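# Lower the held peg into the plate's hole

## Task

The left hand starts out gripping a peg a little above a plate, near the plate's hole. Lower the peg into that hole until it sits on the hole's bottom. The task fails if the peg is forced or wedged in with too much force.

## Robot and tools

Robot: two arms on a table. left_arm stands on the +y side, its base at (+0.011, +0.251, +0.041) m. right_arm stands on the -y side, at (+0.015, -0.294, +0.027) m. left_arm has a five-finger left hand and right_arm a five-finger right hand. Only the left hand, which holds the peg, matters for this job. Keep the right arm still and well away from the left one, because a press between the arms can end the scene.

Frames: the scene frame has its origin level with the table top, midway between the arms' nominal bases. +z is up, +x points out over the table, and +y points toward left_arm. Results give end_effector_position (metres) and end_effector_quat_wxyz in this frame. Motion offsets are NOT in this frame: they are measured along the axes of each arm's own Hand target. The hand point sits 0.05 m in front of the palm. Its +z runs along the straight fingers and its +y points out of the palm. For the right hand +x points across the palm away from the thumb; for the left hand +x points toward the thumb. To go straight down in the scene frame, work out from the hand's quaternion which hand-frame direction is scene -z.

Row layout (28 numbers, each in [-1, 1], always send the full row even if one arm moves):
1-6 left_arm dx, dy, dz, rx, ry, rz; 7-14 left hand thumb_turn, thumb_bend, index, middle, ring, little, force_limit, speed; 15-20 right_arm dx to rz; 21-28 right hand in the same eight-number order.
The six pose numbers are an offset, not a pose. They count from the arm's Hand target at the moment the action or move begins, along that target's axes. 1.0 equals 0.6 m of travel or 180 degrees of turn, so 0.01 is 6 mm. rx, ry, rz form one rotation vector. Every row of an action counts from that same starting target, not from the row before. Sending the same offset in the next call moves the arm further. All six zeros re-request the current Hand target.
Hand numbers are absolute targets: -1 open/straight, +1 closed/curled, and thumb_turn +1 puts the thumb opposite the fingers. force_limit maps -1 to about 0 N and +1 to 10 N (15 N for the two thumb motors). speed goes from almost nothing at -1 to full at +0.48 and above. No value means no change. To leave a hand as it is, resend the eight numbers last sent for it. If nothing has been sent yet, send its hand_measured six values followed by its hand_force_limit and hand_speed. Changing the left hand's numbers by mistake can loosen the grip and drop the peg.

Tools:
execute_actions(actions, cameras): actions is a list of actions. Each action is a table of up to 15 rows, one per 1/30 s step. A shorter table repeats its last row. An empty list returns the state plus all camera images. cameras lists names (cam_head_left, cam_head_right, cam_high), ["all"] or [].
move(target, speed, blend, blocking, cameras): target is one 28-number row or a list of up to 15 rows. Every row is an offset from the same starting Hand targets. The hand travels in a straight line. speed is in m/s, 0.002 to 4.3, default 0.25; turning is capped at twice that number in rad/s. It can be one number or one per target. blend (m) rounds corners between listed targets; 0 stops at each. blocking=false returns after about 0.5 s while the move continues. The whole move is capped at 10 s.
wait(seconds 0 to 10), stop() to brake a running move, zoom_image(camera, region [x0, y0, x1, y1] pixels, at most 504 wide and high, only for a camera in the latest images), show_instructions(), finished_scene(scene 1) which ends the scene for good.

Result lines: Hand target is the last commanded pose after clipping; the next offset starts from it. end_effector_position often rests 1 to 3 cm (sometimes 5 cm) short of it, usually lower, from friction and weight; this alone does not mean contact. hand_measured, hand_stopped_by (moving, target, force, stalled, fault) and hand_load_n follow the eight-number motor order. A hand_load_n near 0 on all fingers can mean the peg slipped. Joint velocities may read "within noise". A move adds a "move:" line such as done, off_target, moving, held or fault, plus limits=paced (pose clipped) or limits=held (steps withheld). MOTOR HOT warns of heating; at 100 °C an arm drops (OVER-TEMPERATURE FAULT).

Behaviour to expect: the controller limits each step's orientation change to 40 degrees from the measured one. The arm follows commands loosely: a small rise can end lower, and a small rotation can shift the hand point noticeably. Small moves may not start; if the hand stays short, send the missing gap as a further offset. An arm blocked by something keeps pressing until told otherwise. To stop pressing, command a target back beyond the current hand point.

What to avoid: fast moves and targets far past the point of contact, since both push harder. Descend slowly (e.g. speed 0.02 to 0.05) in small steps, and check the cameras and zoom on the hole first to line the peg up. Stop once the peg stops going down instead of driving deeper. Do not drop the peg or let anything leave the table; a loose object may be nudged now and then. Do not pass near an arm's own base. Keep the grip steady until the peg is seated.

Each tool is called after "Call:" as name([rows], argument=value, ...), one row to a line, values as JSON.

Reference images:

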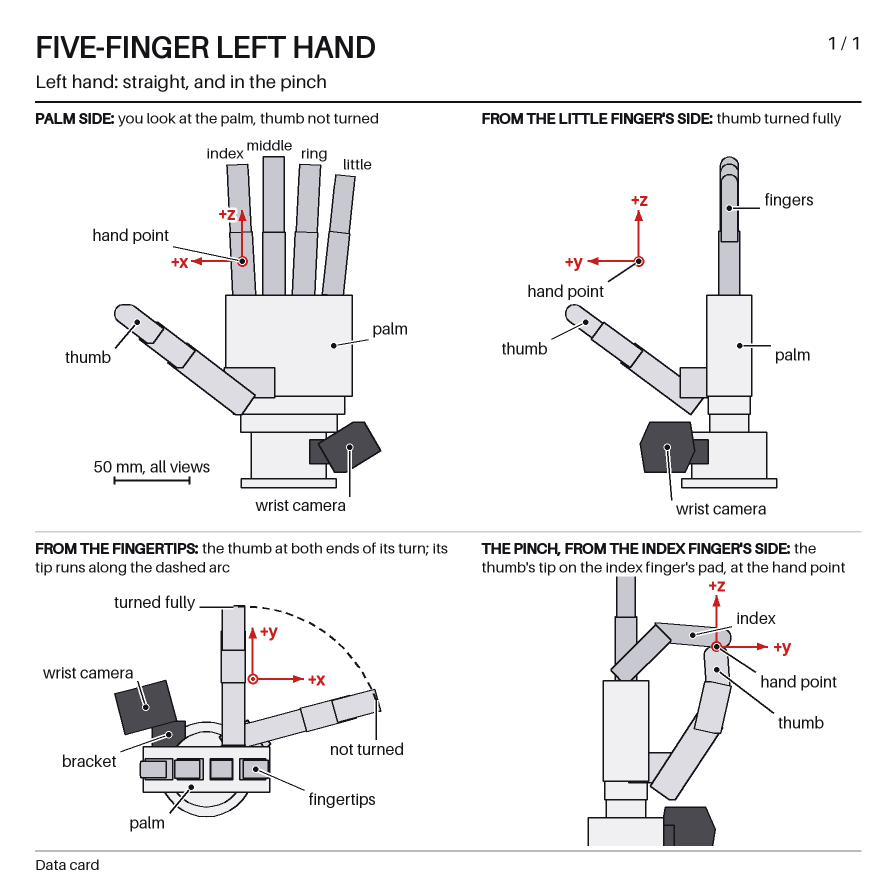

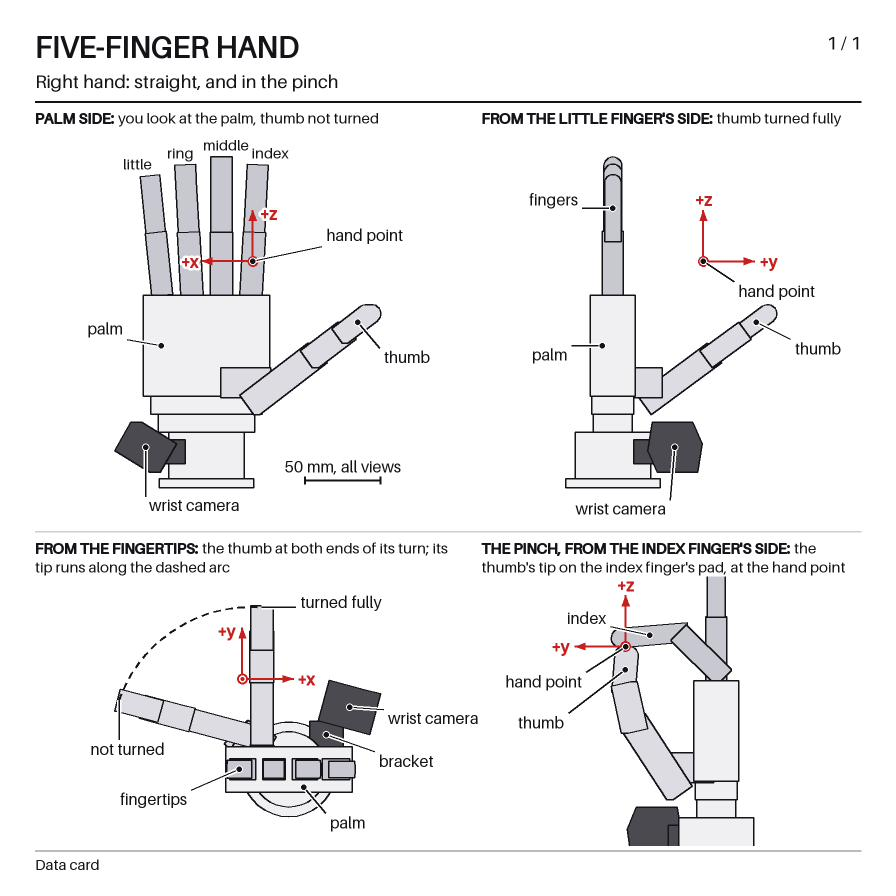

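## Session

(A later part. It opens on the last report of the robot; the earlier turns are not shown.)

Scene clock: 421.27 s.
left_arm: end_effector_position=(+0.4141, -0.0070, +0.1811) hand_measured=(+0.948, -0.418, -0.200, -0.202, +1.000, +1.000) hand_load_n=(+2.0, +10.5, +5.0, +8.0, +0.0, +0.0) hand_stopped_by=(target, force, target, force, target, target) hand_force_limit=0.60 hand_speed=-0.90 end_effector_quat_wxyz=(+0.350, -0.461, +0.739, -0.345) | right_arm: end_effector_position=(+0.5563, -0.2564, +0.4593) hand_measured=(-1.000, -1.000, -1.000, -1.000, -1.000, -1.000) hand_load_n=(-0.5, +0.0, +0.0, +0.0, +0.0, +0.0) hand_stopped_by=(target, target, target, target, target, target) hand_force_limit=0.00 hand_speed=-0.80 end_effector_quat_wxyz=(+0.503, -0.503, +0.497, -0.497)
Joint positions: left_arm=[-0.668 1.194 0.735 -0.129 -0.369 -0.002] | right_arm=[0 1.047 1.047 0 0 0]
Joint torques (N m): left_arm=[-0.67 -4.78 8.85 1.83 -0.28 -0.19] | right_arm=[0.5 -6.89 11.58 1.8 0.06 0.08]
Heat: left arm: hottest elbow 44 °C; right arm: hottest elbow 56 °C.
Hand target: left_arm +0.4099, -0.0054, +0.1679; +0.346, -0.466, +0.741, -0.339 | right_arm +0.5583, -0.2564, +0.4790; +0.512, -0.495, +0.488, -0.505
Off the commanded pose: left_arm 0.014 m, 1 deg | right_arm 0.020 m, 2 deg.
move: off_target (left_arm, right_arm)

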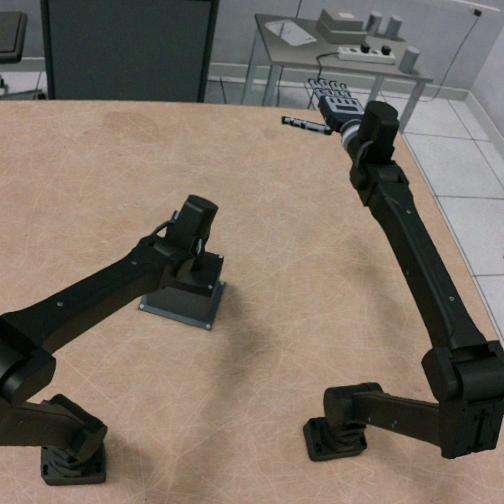

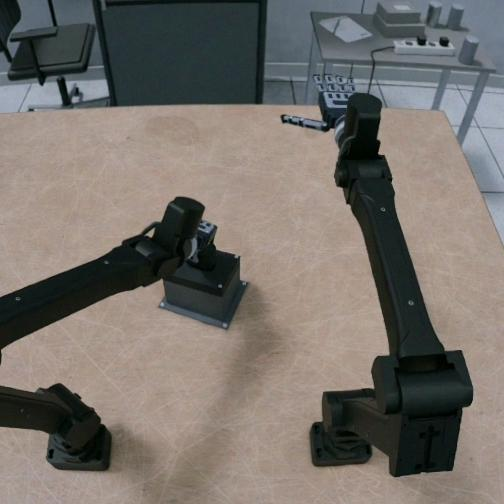

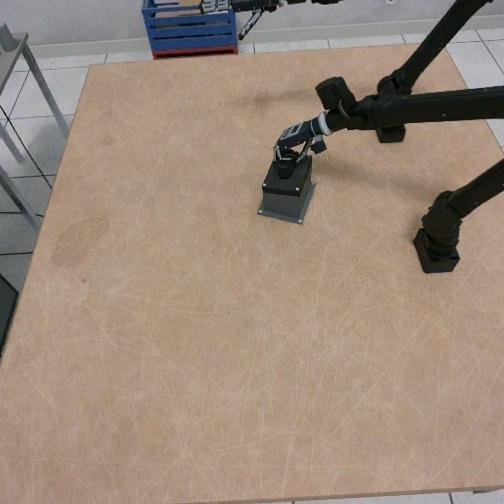

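Call:
move([
  [0.0071,0.0063,-0.0241,0,0,0,0.948,-0.3,-0.2,-0.2,1.0,1.0,0.6,-0.9,0,0,0,0,0,0,-1,-1,-1,-1,-1,-1,0,-0.8],
], speed=0.04, cameras=["all"])

Call:
zoom_image(camera="cam_high", region=[266, 138, 306, 183])

Scene clock: 430.90 s.
left_arm: end_effector_position=(+0.4091, -0.0056, +0.1841) hand_measured=(+0.948, -0.418, -0.202, -0.202, +1.000, +1.000) hand_load_n=(+0.0, +11.0, +5.5, +9.0, +0.0, +0.0) hand_stopped_by=(target, force, target, force, target, target) hand_force_limit=0.60 hand_speed=-0.90 end_effector_quat_wxyz=(+0.354, -0.467, +0.731, -0.349) | right_arm: end_effector_position=(+0.5563, -0.2564, +0.4593) hand_measured=(-1.000, -1.000, -1.000, -1.000, -1.000, -1.000) hand_load_n=(-0.5, +0.0, +0.0, +0.0, +0.0, +0.0) hand_stopped_by=(target, target, target, target, target, target) hand_force_limit=0.00 hand_speed=-0.80 end_effector_quat_wxyz=(+0.503, -0.503, +0.497, -0.497)
Joint positions: left_arm=[-0.679 1.173 0.72 -0.125 -0.39 -0.02] | right_arm=[0 1.047 1.047 0 0 0]
Joint torques (N m): left_arm=[-2.08 -5.71 8.62 0.57 -0.31 -0.18] | right_arm=[0.56 -6.83 11.62 1.8 0.06 0.07]
Heat: left arm: hottest elbow 44 °C; right arm: hottest elbow 57 °C.
Hand target: left_arm +0.3948, -0.0054, +0.1716; +0.345, -0.466, +0.741, -0.339 | right_arm +0.5583, -0.2564, +0.4790; +0.512, -0.495, +0.488, -0.505
Off the commanded pose: left_arm 0.019 m, 2 deg | right_arm 0.020 m, 2 deg.
move: off_target (left_arm, right_arm)

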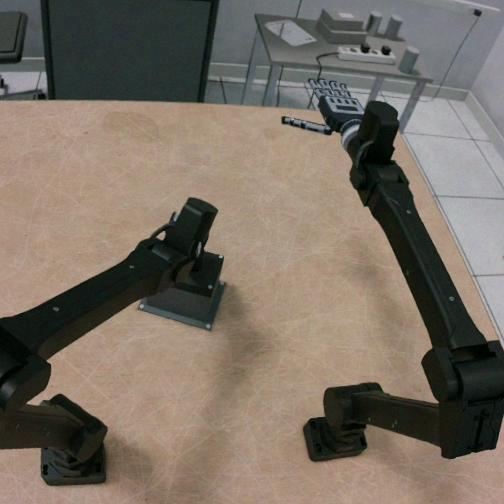

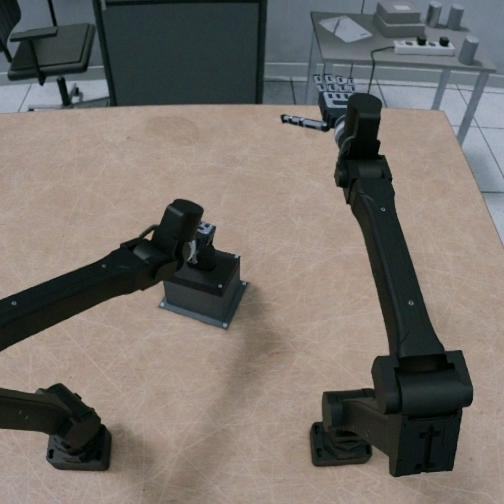

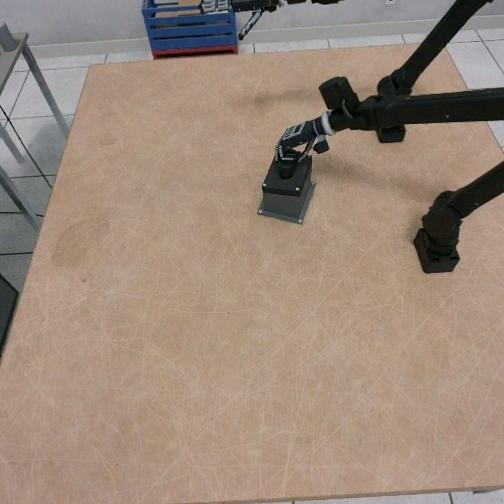

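Scaled by 11.200.

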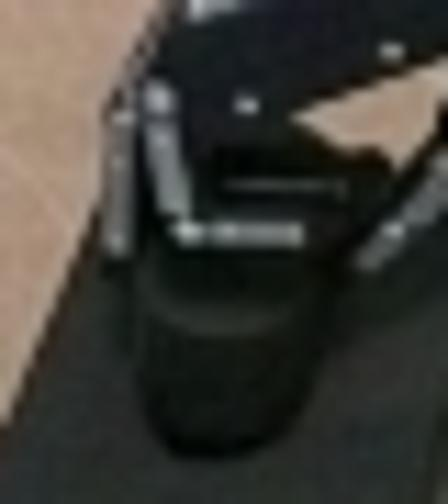

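Call:
move(target=[0.001,0.0104,0.0146,0,0,0,0.948,-0.3,-0.2,-0.2,1.0,1.0,0.6,-0.9,0,0,0,0,0,0,-1,-1,-1,-1,-1,-1,0,-0.8], speed=0.03, cameras=["all"])

Call:
zoom_image(camera="cam_high", region=[266, 138, 306, 183])

Call:
zoom_image(camera="cam_head_right", region=[182, 235, 222, 275])

Scene clock: 434.03 s.
left_arm: end_effector_position=(+0.4094, -0.0059, +0.1834) hand_measured=(+0.948, -0.418, -0.202, -0.202, +1.000, +1.000) hand_load_n=(+0.0, +9.5, +5.0, +8.5, +0.0, +0.0) hand_stopped_by=(target, force, target, force, target, target) hand_force_limit=0.60 hand_speed=-0.90 end_effector_quat_wxyz=(+0.355, -0.467, +0.729, -0.353) | right_arm: end_effector_position=(+0.5563, -0.2564, +0.4593) hand_measured=(-1.000, -1.000, -1.000, -1.000, -1.000, -1.000) hand_load_n=(+0.0, +0.0, +0.0, +0.0, -0.5, +0.0) hand_stopped_by=(target, target, target, target, target, target) hand_force_limit=0.00 hand_speed=-0.80 end_effector_quat_wxyz=(+0.503, -0.503, +0.497, -0.497)
Joint positions: left_arm=[-0.679 1.172 0.712 -0.11 -0.39 -0.02] | right_arm=[0 1.047 1.047 0 0 0]
Joint torques (N m): left_arm=[-1.38 -3.96 8.21 1.39 -0.06 -0.13] | right_arm=[0.67 -6.77 11.6 1.78 0.06 0.07]
Heat: left arm: hottest elbow 44 °C; right arm: hottest elbow 57 °C.
Hand target: left_arm +0.3990, -0.0054, +0.1618; +0.346, -0.466, +0.741, -0.339 | right_arm +0.5583, -0.2564, +0.4790; +0.512, -0.495, +0.488, -0.505
Off the commanded pose: left_arm 0.024 m, 2 deg | right_arm 0.020 m, 2 deg.
move: off_target (left_arm, right_arm)

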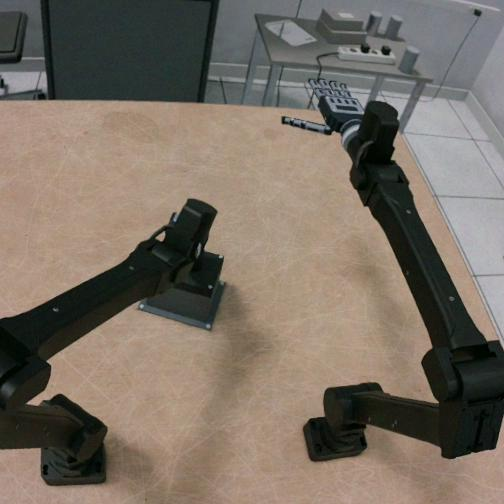

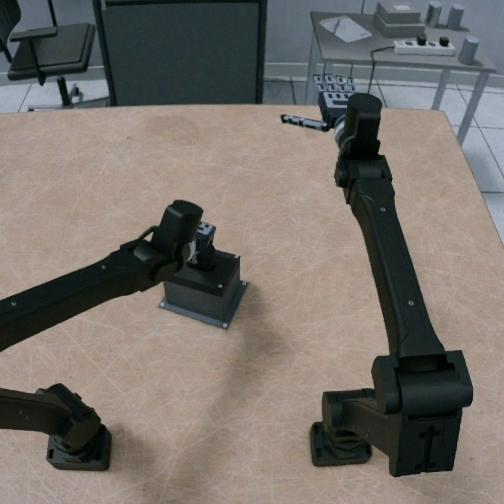

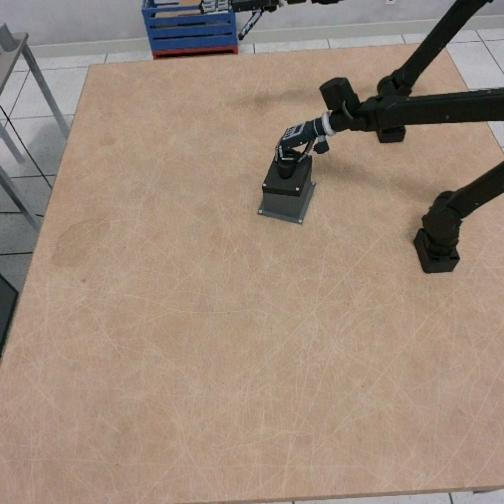

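Scaled by 11.200.

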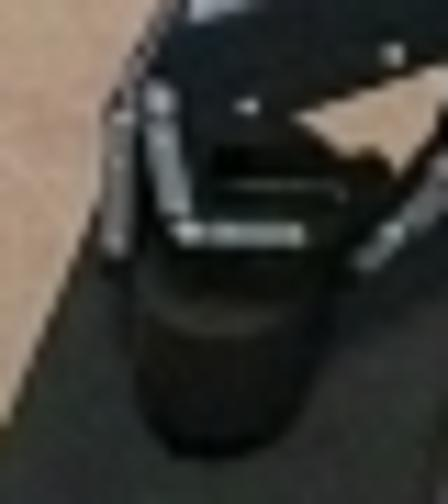

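Scaled by 12.600.

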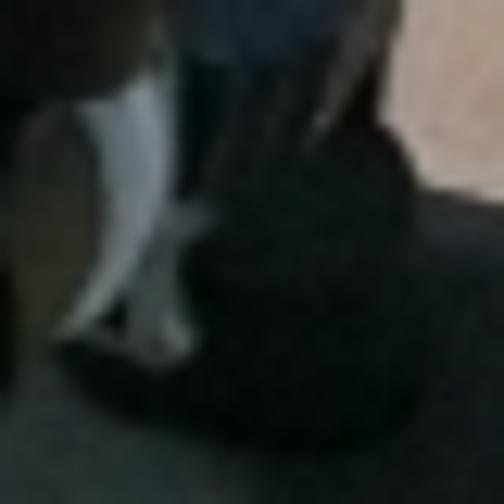

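Call:
move([
  [-0.0063,-0.0125,0.0087,0.0033,0.0136,0.0091,0.948,-0.3,-0.2,-0.2,1.0,1.0,0.6,-0.9,0,0,0,0,0,0,-1,-1,-1,-1,-1,-1,0,-0.8],
  [-0.0063,-0.0125,0.0087,-0.0033,-0.0136,-0.0091,0.948,-0.3,-0.2,-0.2,1.0,1.0,0.6,-0.9,0,0,0,0,0,0,-1,-1,-1,-1,-1,-1,0,-0.8],
  [-0.0063,-0.0125,0.0087,0,0,0,0.948,-0.3,-0.2,-0.2,1.0,1.0,0.6,-0.9,0,0,0,0,0,0,-1,-1,-1,-1,-1,-1,0,-0.8],
], speed=0.1, cameras=[])

Call:
move([
  [0,0,0,0,-0.0093,0.0139,0.948,-0.3,-0.2,-0.2,1.0,1.0,0.6,-0.9,0,0,0,0,0,0,-1,-1,-1,-1,-1,-1,0,-0.8],
], speed=0.1, cameras=[])

Scene clock: 459.57 s.
left_arm: end_effector_position=(+0.4098, -0.0084, +0.1814) hand_measured=(+0.948, -0.418, -0.202, -0.202, +1.000, +1.000) hand_load_n=(+0.0, +9.5, +6.5, +8.0, +0.0, +0.0) hand_stopped_by=(target, force, target, force, target, target) hand_force_limit=0.60 hand_speed=-0.90 end_effector_quat_wxyz=(+0.355, -0.464, +0.731, -0.353) | right_arm: end_effector_position=(+0.5563, -0.2564, +0.4593) hand_measured=(-1.000, -1.000, -1.000, -1.000, -1.000, -1.000) hand_load_n=(-0.5, +0.0, +0.0, +0.0, +0.0, +0.0) hand_stopped_by=(target, target, target, target, target, target) hand_force_limit=0.00 hand_speed=-0.80 end_effector_quat_wxyz=(+0.503, -0.503, +0.497, -0.497)
Joint positions: left_arm=[-0.682 1.18 0.712 -0.1 -0.388 -0.015] | right_arm=[0 1.047 1.047 0 0 0]
Joint torques (N m): left_arm=[0.26 -3.55 10.22 0.85 0.4 -0.09] | right_arm=[0.62 -6.77 11.56 1.78 0.07 0.07]
Heat: left arm: hottest elbow 43 °C; right arm: hottest elbow 57 °C.
Hand target: left_arm +0.4079, -0.0053, +0.1659; +0.345, -0.466, +0.741, -0.339 | right_arm +0.5583, -0.2564, +0.4790; +0.512, -0.495, +0.488, -0.505
Off the commanded pose: left_arm 0.016 m, 2 deg | right_arm 0.020 m, 2 deg.
move: off_target (left_arm, right_arm)
No camera images: "cameras" was empty.

Scene clock: 460.30 s.
left_arm: end_effector_position=(+0.4103, -0.0065, +0.1816) hand_measured=(+0.948, -0.418, -0.202, -0.202, +1.000, +1.000) hand_load_n=(+0.5, +9.5, +6.0, +8.5, +0.0, +0.0) hand_stopped_by=(target, force, target, force, target, target) hand_force_limit=0.60 hand_speed=-0.90 end_effector_quat_wxyz=(+0.363, -0.464, +0.729, -0.348) | right_arm: end_effector_position=(+0.5563, -0.2564, +0.4593) hand_measured=(-1.000, -1.000, -1.000, -1.000, -1.000, -1.000) hand_load_n=(+0.0, +0.0, +0.0, +0.0, +0.0, +0.0) hand_stopped_by=(target, target, target, target, target, target) hand_force_limit=0.00 hand_speed=-0.80 end_effector_quat_wxyz=(+0.503, -0.503, +0.497, -0.497)
Joint positions: left_arm=[-0.688 1.181 0.712 -0.1 -0.412 -0.011] | right_arm=[0 1.047 1.047 0 0 0]
Joint torques (N m): left_arm=[-1.08 -3.31 10.81 0.7 -0.55 0.21] | right_arm=[0.62 -6.71 11.6 1.84 0.05 0.07]
Heat: left arm: hottest elbow 43 °C; right arm: hottest elbow 57 °C.
Hand target: left_arm +0.4079, -0.0055, +0.1659; +0.363, -0.454, +0.746, -0.324 | right_arm +0.5583, -0.2564, +0.4790; +0.512, -0.495, +0.488, -0.505
Off the commanded pose: left_arm 0.016 m, 4 deg | right_arm 0.020 m, 2 deg.
move: off_target (left_arm, right_arm)
No camera images: "cameras" was empty.

Call:
move([
  [0,0,0,0.0055,0.0272,0.0082,0.948,-0.3,-0.2,-0.2,1.0,1.0,0.6,-0.9,0,0,0,0,0,0,-1,-1,-1,-1,-1,-1,0,-0.8],
  [0,0,0,-0.0055,-0.018,-0.0222,0.948,-0.3,-0.2,-0.2,1.0,1.0,0.6,-0.9,0,0,0,0,0,0,-1,-1,-1,-1,-1,-1,0,-0.8],
  [0,0,0,0.0055,0.0272,0.0082,0.948,-0.3,-0.2,-0.2,1.0,1.0,0.6,-0.9,0,0,0,0,0,0,-1,-1,-1,-1,-1,-1,0,-0.8],
  [0,0,0,0,0.0046,-0.007,0.948,-0.3,-0.2,-0.2,1.0,1.0,0.6,-0.9,0,0,0,0,0,0,-1,-1,-1,-1,-1,-1,0,-0.8],
], speed=0.12, cameras=["all"])

Call:
zoom_image(camera="cam_high", region=[266, 138, 306, 183])

Call:
zoom_image(camera="cam_head_right", region=[182, 235, 222, 275])

Scene clock: 467.33 s.
left_arm: end_effector_position=(+0.4136, -0.0070, +0.1812) hand_measured=(+0.948, -0.418, -0.202, -0.202, +1.000, +1.000) hand_load_n=(+1.5, +11.5, +5.5, +6.5, +0.0, +0.0) hand_stopped_by=(target, force, target, force, target, target) hand_force_limit=0.60 hand_speed=-0.90 end_effector_quat_wxyz=(+0.360, -0.459, +0.734, -0.348) | right_arm: end_effector_position=(+0.5563, -0.2564, +0.4593) hand_measured=(-1.000, -1.000, -1.000, -1.000, -1.000, -1.000) hand_load_n=(+0.0, -0.5, -0.5, +0.0, +0.0, +0.0) hand_stopped_by=(target, target, target, target, target, target) hand_force_limit=0.00 hand_speed=-0.80 end_effector_quat_wxyz=(+0.503, -0.503, +0.497, -0.497)
Joint positions: left_arm=[-0.678 1.19 0.72 -0.1 -0.391 0.003] | right_arm=[0 1.047 1.047 0 0 0]
Joint torques (N m): left_arm=[-0.97 -4.07 9.85 0.77 -0.47 -0.11] | right_arm=[0.56 -6.77 11.58 1.78 0.05 0.06]
Heat: left arm: hottest elbow 43 °C; right arm: hottest elbow 57 °C.
Hand target: left_arm +0.4079, -0.0055, +0.1659; +0.355, -0.460, +0.743, -0.332 | right_arm +0.5583, -0.2564, +0.4790; +0.512, -0.495, +0.488, -0.505
Off the commanded pose: left_arm 0.016 m, 2 deg | right_arm 0.020 m, 2 deg.
move: off_target (left_arm, right_arm)

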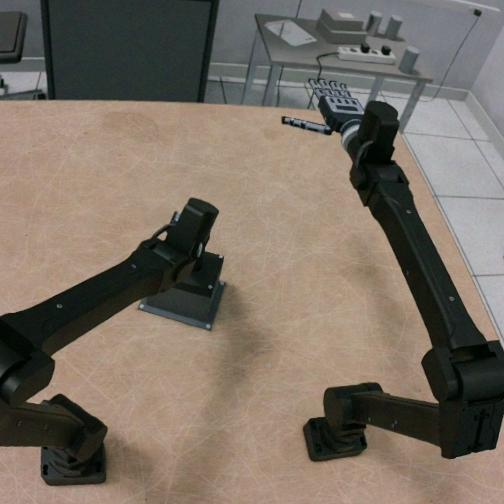

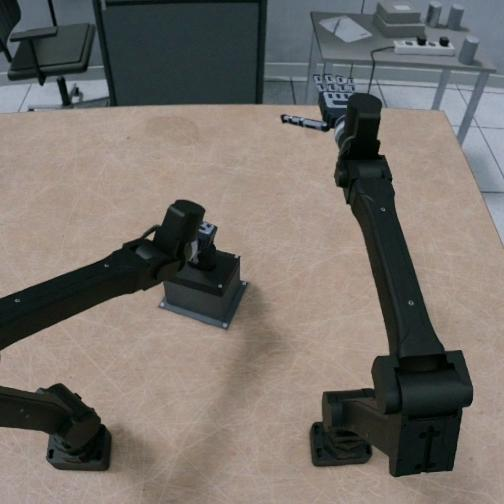

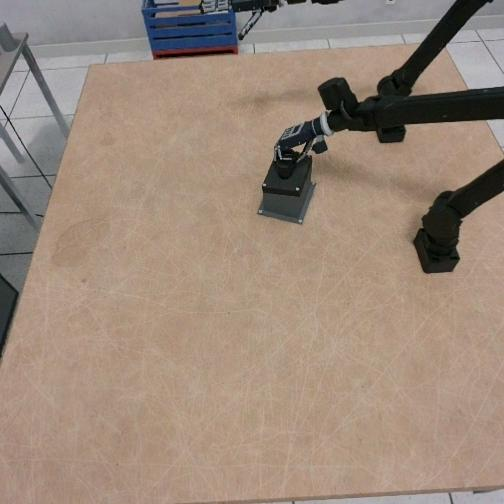

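Scaled by 11.200.

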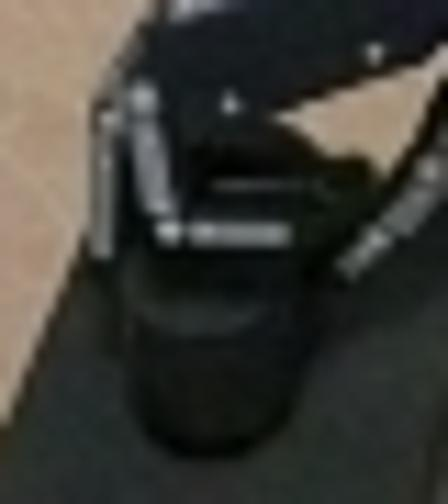

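Scaled by 12.600.

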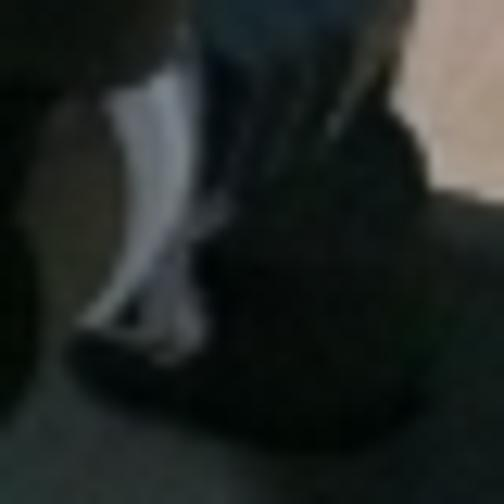

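Call:
move([
  [0.0053,0.0023,-0.0248,0,0,0,0.948,-0.3,-0.2,-0.2,1.0,1.0,0.6,-0.9,0,0,0,0,0,0,-1,-1,-1,-1,-1,-1,0,-0.8],
  [-0.0053,-0.0127,0.003,0,0,0,0.948,-0.3,-0.2,-0.2,1.0,1.0,0.6,-0.9,0,0,0,0,0,0,-1,-1,-1,-1,-1,-1,0,-0.8],
  [0.0053,0.0023,-0.0248,0,0,0,0.948,-0.3,-0.2,-0.2,1.0,1.0,0.6,-0.9,0,0,0,0,0,0,-1,-1,-1,-1,-1,-1,0,-0.8],
  [-0.0053,-0.0127,0.003,0,0,0,0.948,-0.3,-0.2,-0.2,1.0,1.0,0.6,-0.9,0,0,0,0,0,0,-1,-1,-1,-1,-1,-1,0,-0.8],
  [0.0043,0.0008,-0.022,0,0,0,0.948,-0.3,-0.2,-0.2,1.0,1.0,0.6,-0.9,0,0,0,0,0,0,-1,-1,-1,-1,-1,-1,0,-0.8],
], speed=0.06, cameras=["all"])

Call:
zoom_image(camera="cam_high", region=[266, 138, 306, 183])

Call:
zoom_image(camera="cam_head_right", region=[182, 235, 222, 275])

Scene clock: 476.23 s.
left_arm: end_effector_position=(+0.4090, -0.0067, +0.1837) hand_measured=(+0.948, -0.418, -0.202, -0.202, +1.000, +1.000) hand_load_n=(+0.5, +10.5, +5.5, +8.5, +0.0, +0.0) hand_stopped_by=(target, force, target, force, target, target) hand_force_limit=0.60 hand_speed=-0.90 end_effector_quat_wxyz=(+0.362, -0.462, +0.733, -0.345) | right_arm: end_effector_position=(+0.5563, -0.2564, +0.4593) hand_measured=(-1.000, -1.000, -1.000, -1.000, -1.000, -1.000) hand_load_n=(+0.0, +0.0, +0.0, -0.5, +0.0, +0.0) hand_stopped_by=(target, target, target, target, target, target) hand_force_limit=0.00 hand_speed=-0.80 end_effector_quat_wxyz=(+0.503, -0.503, +0.497, -0.497)
Joint positions: left_arm=[-0.691 1.178 0.72 -0.12 -0.411 -0.006] | right_arm=[0 1.047 1.047 0 0 0]
Joint torques (N m): left_arm=[-1.73 -5.66 9.05 0.29 -0.39 -0.15] | right_arm=[0.62 -6.83 11.63 1.83 0.06 0.08]
Heat: left arm: hottest elbow 42 °C; right arm: hottest elbow 57 °C.
Hand target: left_arm +0.3960, -0.0054, +0.1721; +0.355, -0.460, +0.743, -0.332 | right_arm +0.5583, -0.2564, +0.4790; +0.512, -0.495, +0.488, -0.505
Off the commanded pose: left_arm 0.018 m, 2 deg | right_arm 0.020 m, 2 deg.
move: off_target (left_arm, right_arm)

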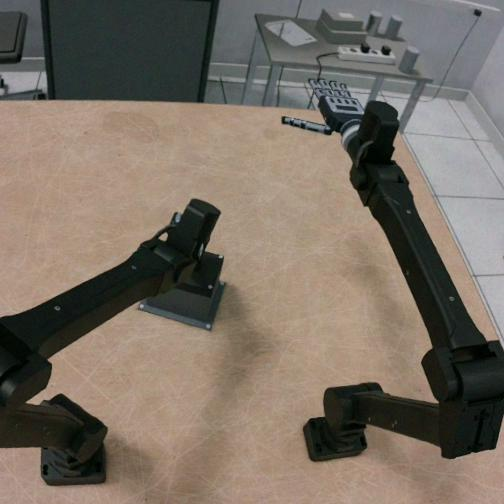

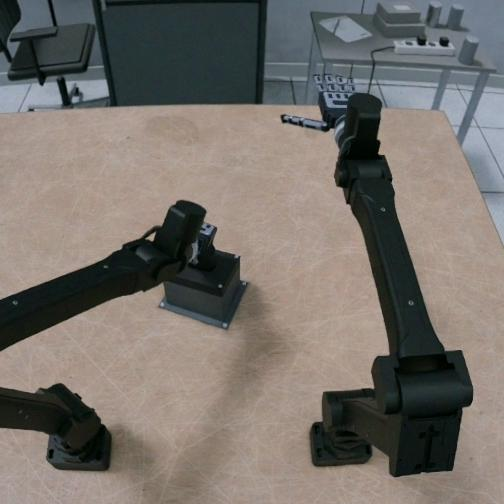

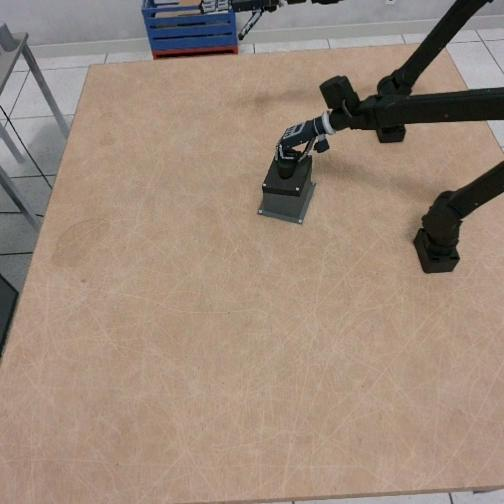

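Scaled by 11.200.

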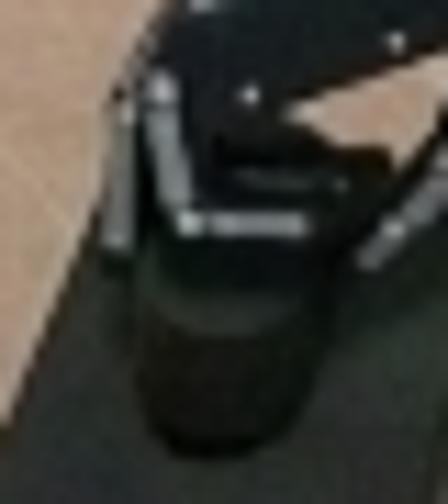

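Scaled by 12.600.

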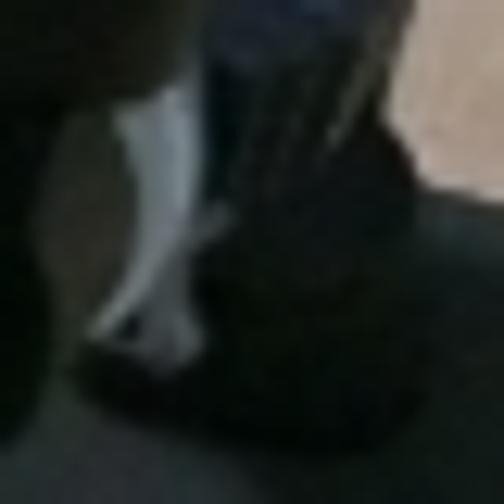

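Call:
move(target=[-0.0098,-0.0238,0.0033,0,0,0,0.948,-0.3,-0.2,-0.2,1.0,1.0,0.6,-0.9,0,0,0,0,0,0,-1,-1,-1,-1,-1,-1,0,-0.8], speed=0.03, cameras=["all"])

Call:
zoom_image(camera="cam_high", region=[266, 138, 306, 183])

Scene clock: 501.73 s.
left_arm: end_effector_position=(+0.4077, -0.0066, +0.1838) hand_measured=(+0.948, -0.418, -0.202, -0.202, +1.000, +1.000) hand_load_n=(+0.5, +10.5, +6.5, +10.0, +0.5, +0.0) hand_stopped_by=(target, force, target, force, target, target) hand_force_limit=0.60 hand_speed=-0.90 end_effector_quat_wxyz=(+0.360, -0.461, +0.735, -0.342) | right_arm: end_effector_position=(+0.5563, -0.2564, +0.4593) hand_measured=(-1.000, -1.000, -1.000, -1.000, -1.000, -1.000) hand_load_n=(+0.0, +0.0, +0.0, +0.0, +0.0, +0.0) hand_stopped_by=(target, target, target, target, target, target) hand_force_limit=0.00 hand_speed=-0.80 end_effector_quat_wxyz=(+0.503, -0.503, +0.497, -0.497)
Joint positions: left_arm=[-0.691 1.176 0.724 -0.133 -0.407 -0.006] | right_arm=[0 1.047 1.047 0 0 0]
Joint torques (N m): left_arm=[-0.32 -5.25 12.11 -0.32 0.07 -0.04] | right_arm=[0.62 -6.77 11.59 1.81 0.06 0.07]
Heat: left arm: hottest elbow 41 °C; right arm: hottest elbow 58 °C.
Hand target: left_arm +0.4059, -0.0054, +0.1840; +0.355, -0.460, +0.743, -0.332 | right_arm +0.5583, -0.2564, +0.4790; +0.512, -0.495, +0.488, -0.505
Off the commanded pose: left_arm 0.002 m, 2 deg | right_arm 0.020 m, 2 deg.
move: off_target (right_arm)

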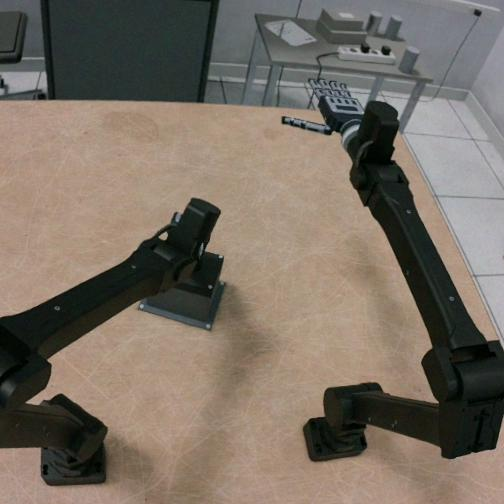

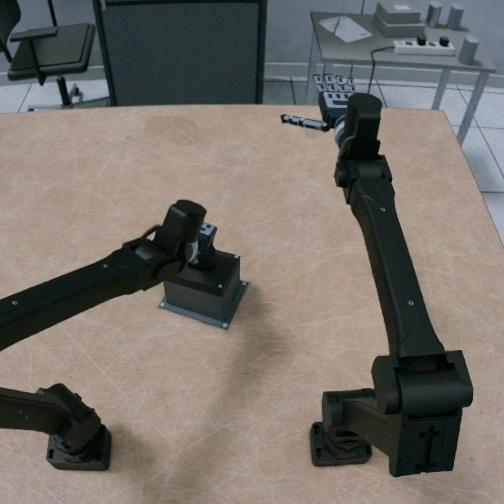

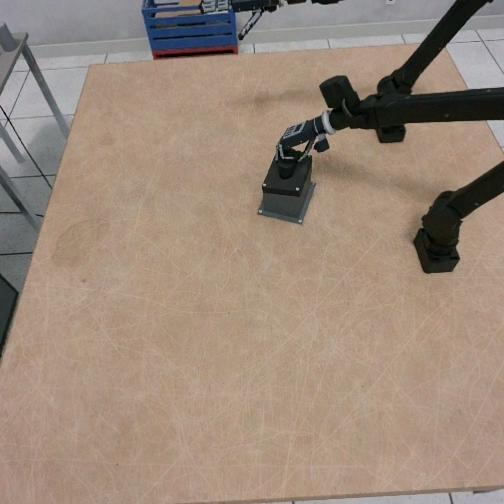

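Scaled by 11.200.

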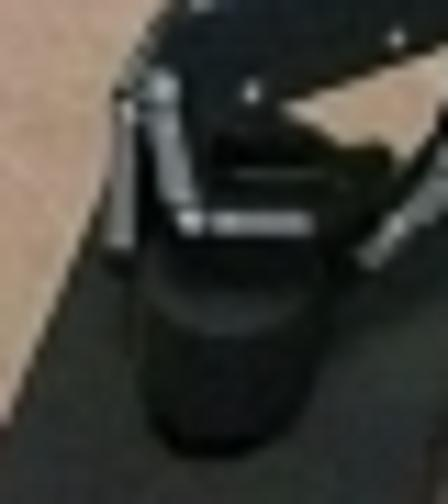

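Call:
move([
  [0,0,0,0,0,0,0.948,-0.55,-0.35,-0.35,1.0,1.0,0.6,-0.92,0,0,0,0,0,0,-1,-1,-1,-1,-1,-1,0,-0.8],
  [0,0,0,0,0,0,0.948,-0.8,-0.9,-0.9,1.0,1.0,0.6,-0.7,0,0,0,0,0,0,-1,-1,-1,-1,-1,-1,0,-0.8],
], speed=0.05, cameras=["all"])

Call:
zoom_image(camera="cam_high", region=[266, 138, 306, 183])

Scene clock: 505.93 s.
left_arm: end_effector_position=(+0.4025, -0.0031, +0.1782) hand_measured=(+0.948, -0.800, -0.900, -0.900, +1.000, +1.000) hand_load_n=(+0.0, +0.0, +0.0, +0.0, +0.0, +0.0) hand_stopped_by=(target, target, target, target, target, target) hand_force_limit=0.60 hand_speed=-0.70 end_effector_quat_wxyz=(+0.354, -0.461, +0.743, -0.330) | right_arm: end_effector_position=(+0.5563, -0.2564, +0.4593) hand_measured=(-1.000, -1.000, -1.000, -1.000, -1.000, -1.000) hand_load_n=(-0.5, +0.0, +0.0, +0.0, -0.5, +0.0) hand_stopped_by=(target, target, target, target, target, target) hand_force_limit=0.00 hand_speed=-0.80 end_effector_quat_wxyz=(+0.503, -0.503, +0.497, -0.497)
Joint positions: left_arm=[-0.691 1.175 0.724 -0.165 -0.404 -0.006] | right_arm=[0 1.047 1.047 0 0 0]
Joint torques (N m): left_arm=[-0.38 -5.07 12.14 0.94 -0.06 -0.04] | right_arm=[0.62 -6.83 11.58 1.83 0.07 0.07]
Heat: left arm: hottest elbow 42 °C; right arm: hottest elbow 58 °C.
Hand target: left_arm +0.4059, -0.0054, +0.1839; +0.355, -0.460, +0.743, -0.332 | right_arm +0.5583, -0.2564, +0.4790; +0.512, -0.495, +0.488, -0.505
Off the commanded pose: left_arm 0.007 m, 0 deg | right_arm 0.020 m, 2 deg.
move: off_target (right_arm)

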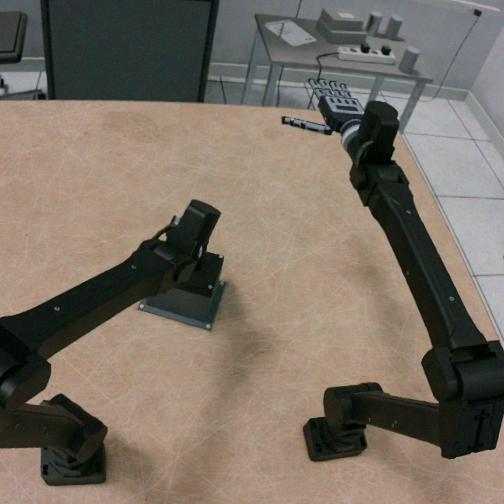

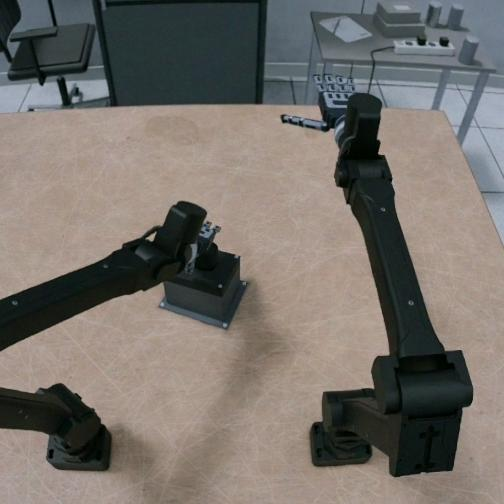

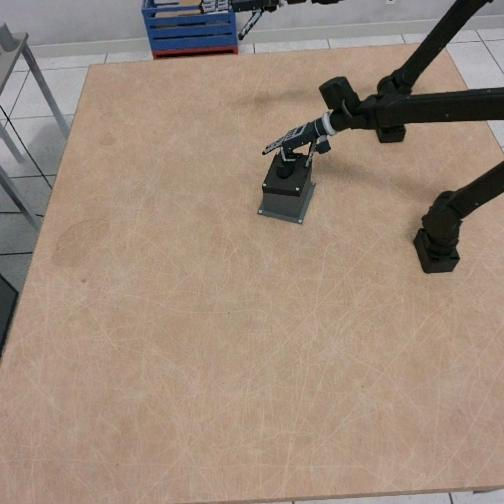

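Scaled by 11.200.

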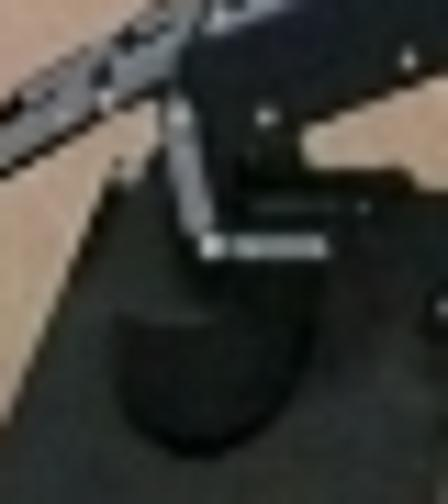

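Call:
move(target=[-0.037,-0.1367,-0.0878,0,0,0,0.948,-0.8,-0.9,-0.9,1.0,1.0,0.6,-0.7,0,0,0,0,0,0,-1,-1,-1,-1,-1,-1,0,-0.8], speed=0.12, cameras=["all"])

Call:
zoom_image(camera="cam_high", region=[270, 145, 300, 185])

Call:
zoom_image(camera="cam_head_right", region=[182, 235, 222, 275])

Call:
zoom_image(camera="cam_head_left", region=[168, 235, 208, 275])

Scene clock: 510.87 s.
left_arm: end_effector_position=(+0.3951, +0.0028, +0.2535) hand_measured=(+0.948, -0.800, -0.900, -0.900, +1.000, +1.000) hand_load_n=(+0.0, +0.0, +0.0, +0.0, +0.0, +0.0) hand_stopped_by=(target, target, target, target, target, target) hand_force_limit=0.60 hand_speed=-0.70 end_effector_quat_wxyz=(+0.348, -0.462, +0.754, -0.312) | right_arm: end_effector_position=(+0.5563, -0.2564, +0.4593) hand_measured=(-1.000, -1.000, -1.000, -1.000, -1.000, -1.000) hand_load_n=(-0.5, +0.0, +0.0, +0.0, +0.0, +0.0) hand_stopped_by=(target, target, target, target, target, target) hand_force_limit=0.00 hand_speed=-0.80 end_effector_quat_wxyz=(+0.503, -0.503, +0.497, -0.497)
Joint positions: left_arm=[-0.691 1.092 0.894 -0.463 -0.404 -0.006] | right_arm=[0 1.047 1.047 0 0 0]
Joint torques (N m): left_arm=[-0.21 -5.25 16.4 0.94 -0.09 -0.04] | right_arm=[0.62 -6.83 11.59 1.78 0.05 0.07]
Heat: left arm: hottest elbow 42 °C; right arm: hottest elbow 58 °C.
Hand target: left_arm +0.4061, -0.0054, +0.2838; +0.355, -0.460, +0.743, -0.332 | right_arm +0.5583, -0.2564, +0.4790; +0.512, -0.495, +0.488, -0.505
Off the commanded pose: left_arm 0.033 m, 3 deg | right_arm 0.020 m, 2 deg.
move: off_target (left_arm, right_arm)

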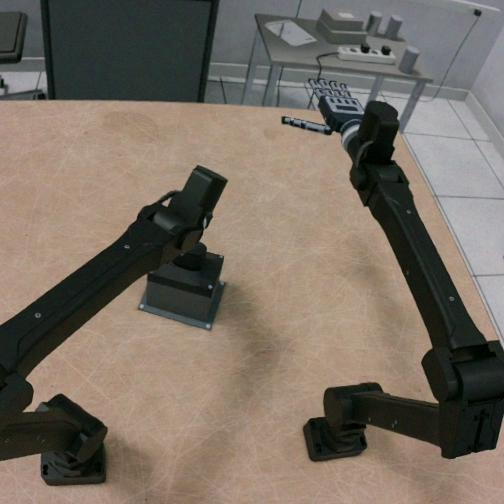

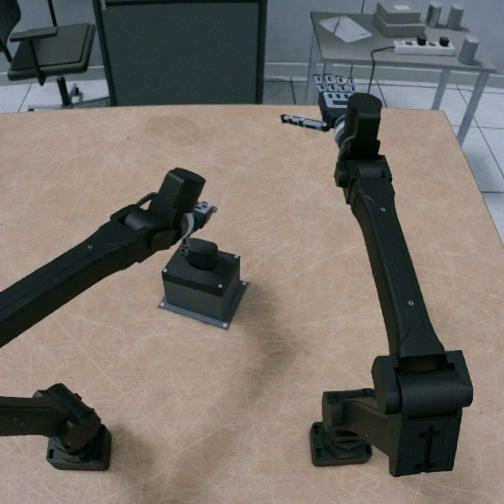

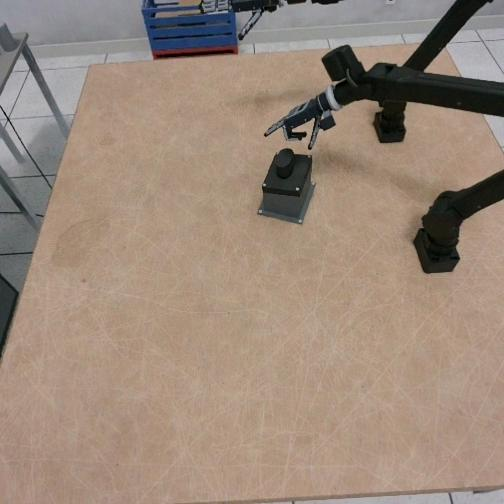

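Scaled by 12.600.

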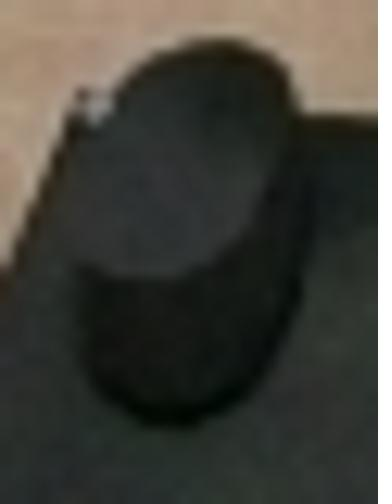

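Scaled by 12.600.

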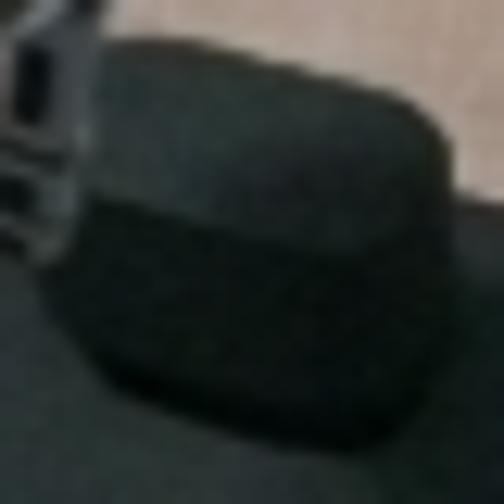

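Scaled by 12.600.

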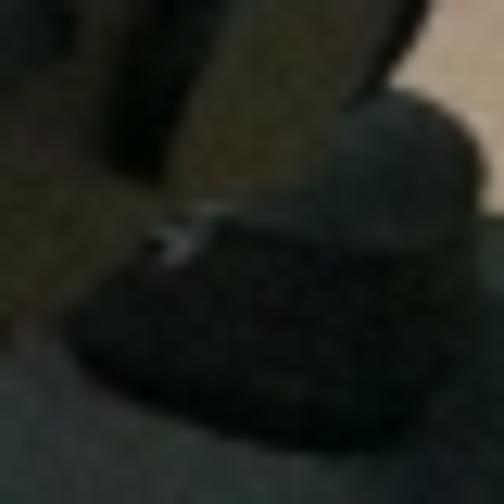

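Call:
zoom_image(camera="cam_high", region=[250, 140, 330, 230])

Scaled by 5.600.

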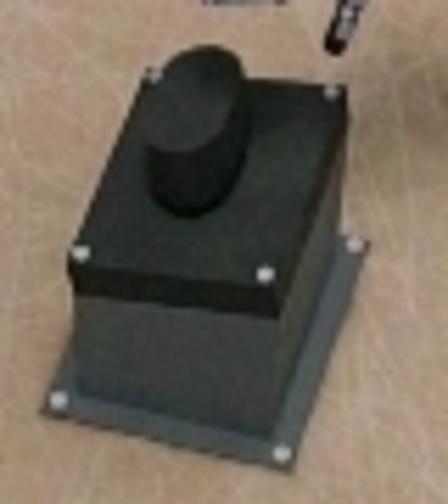

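Call:
finished_scene()

The scene is finished: the task was done.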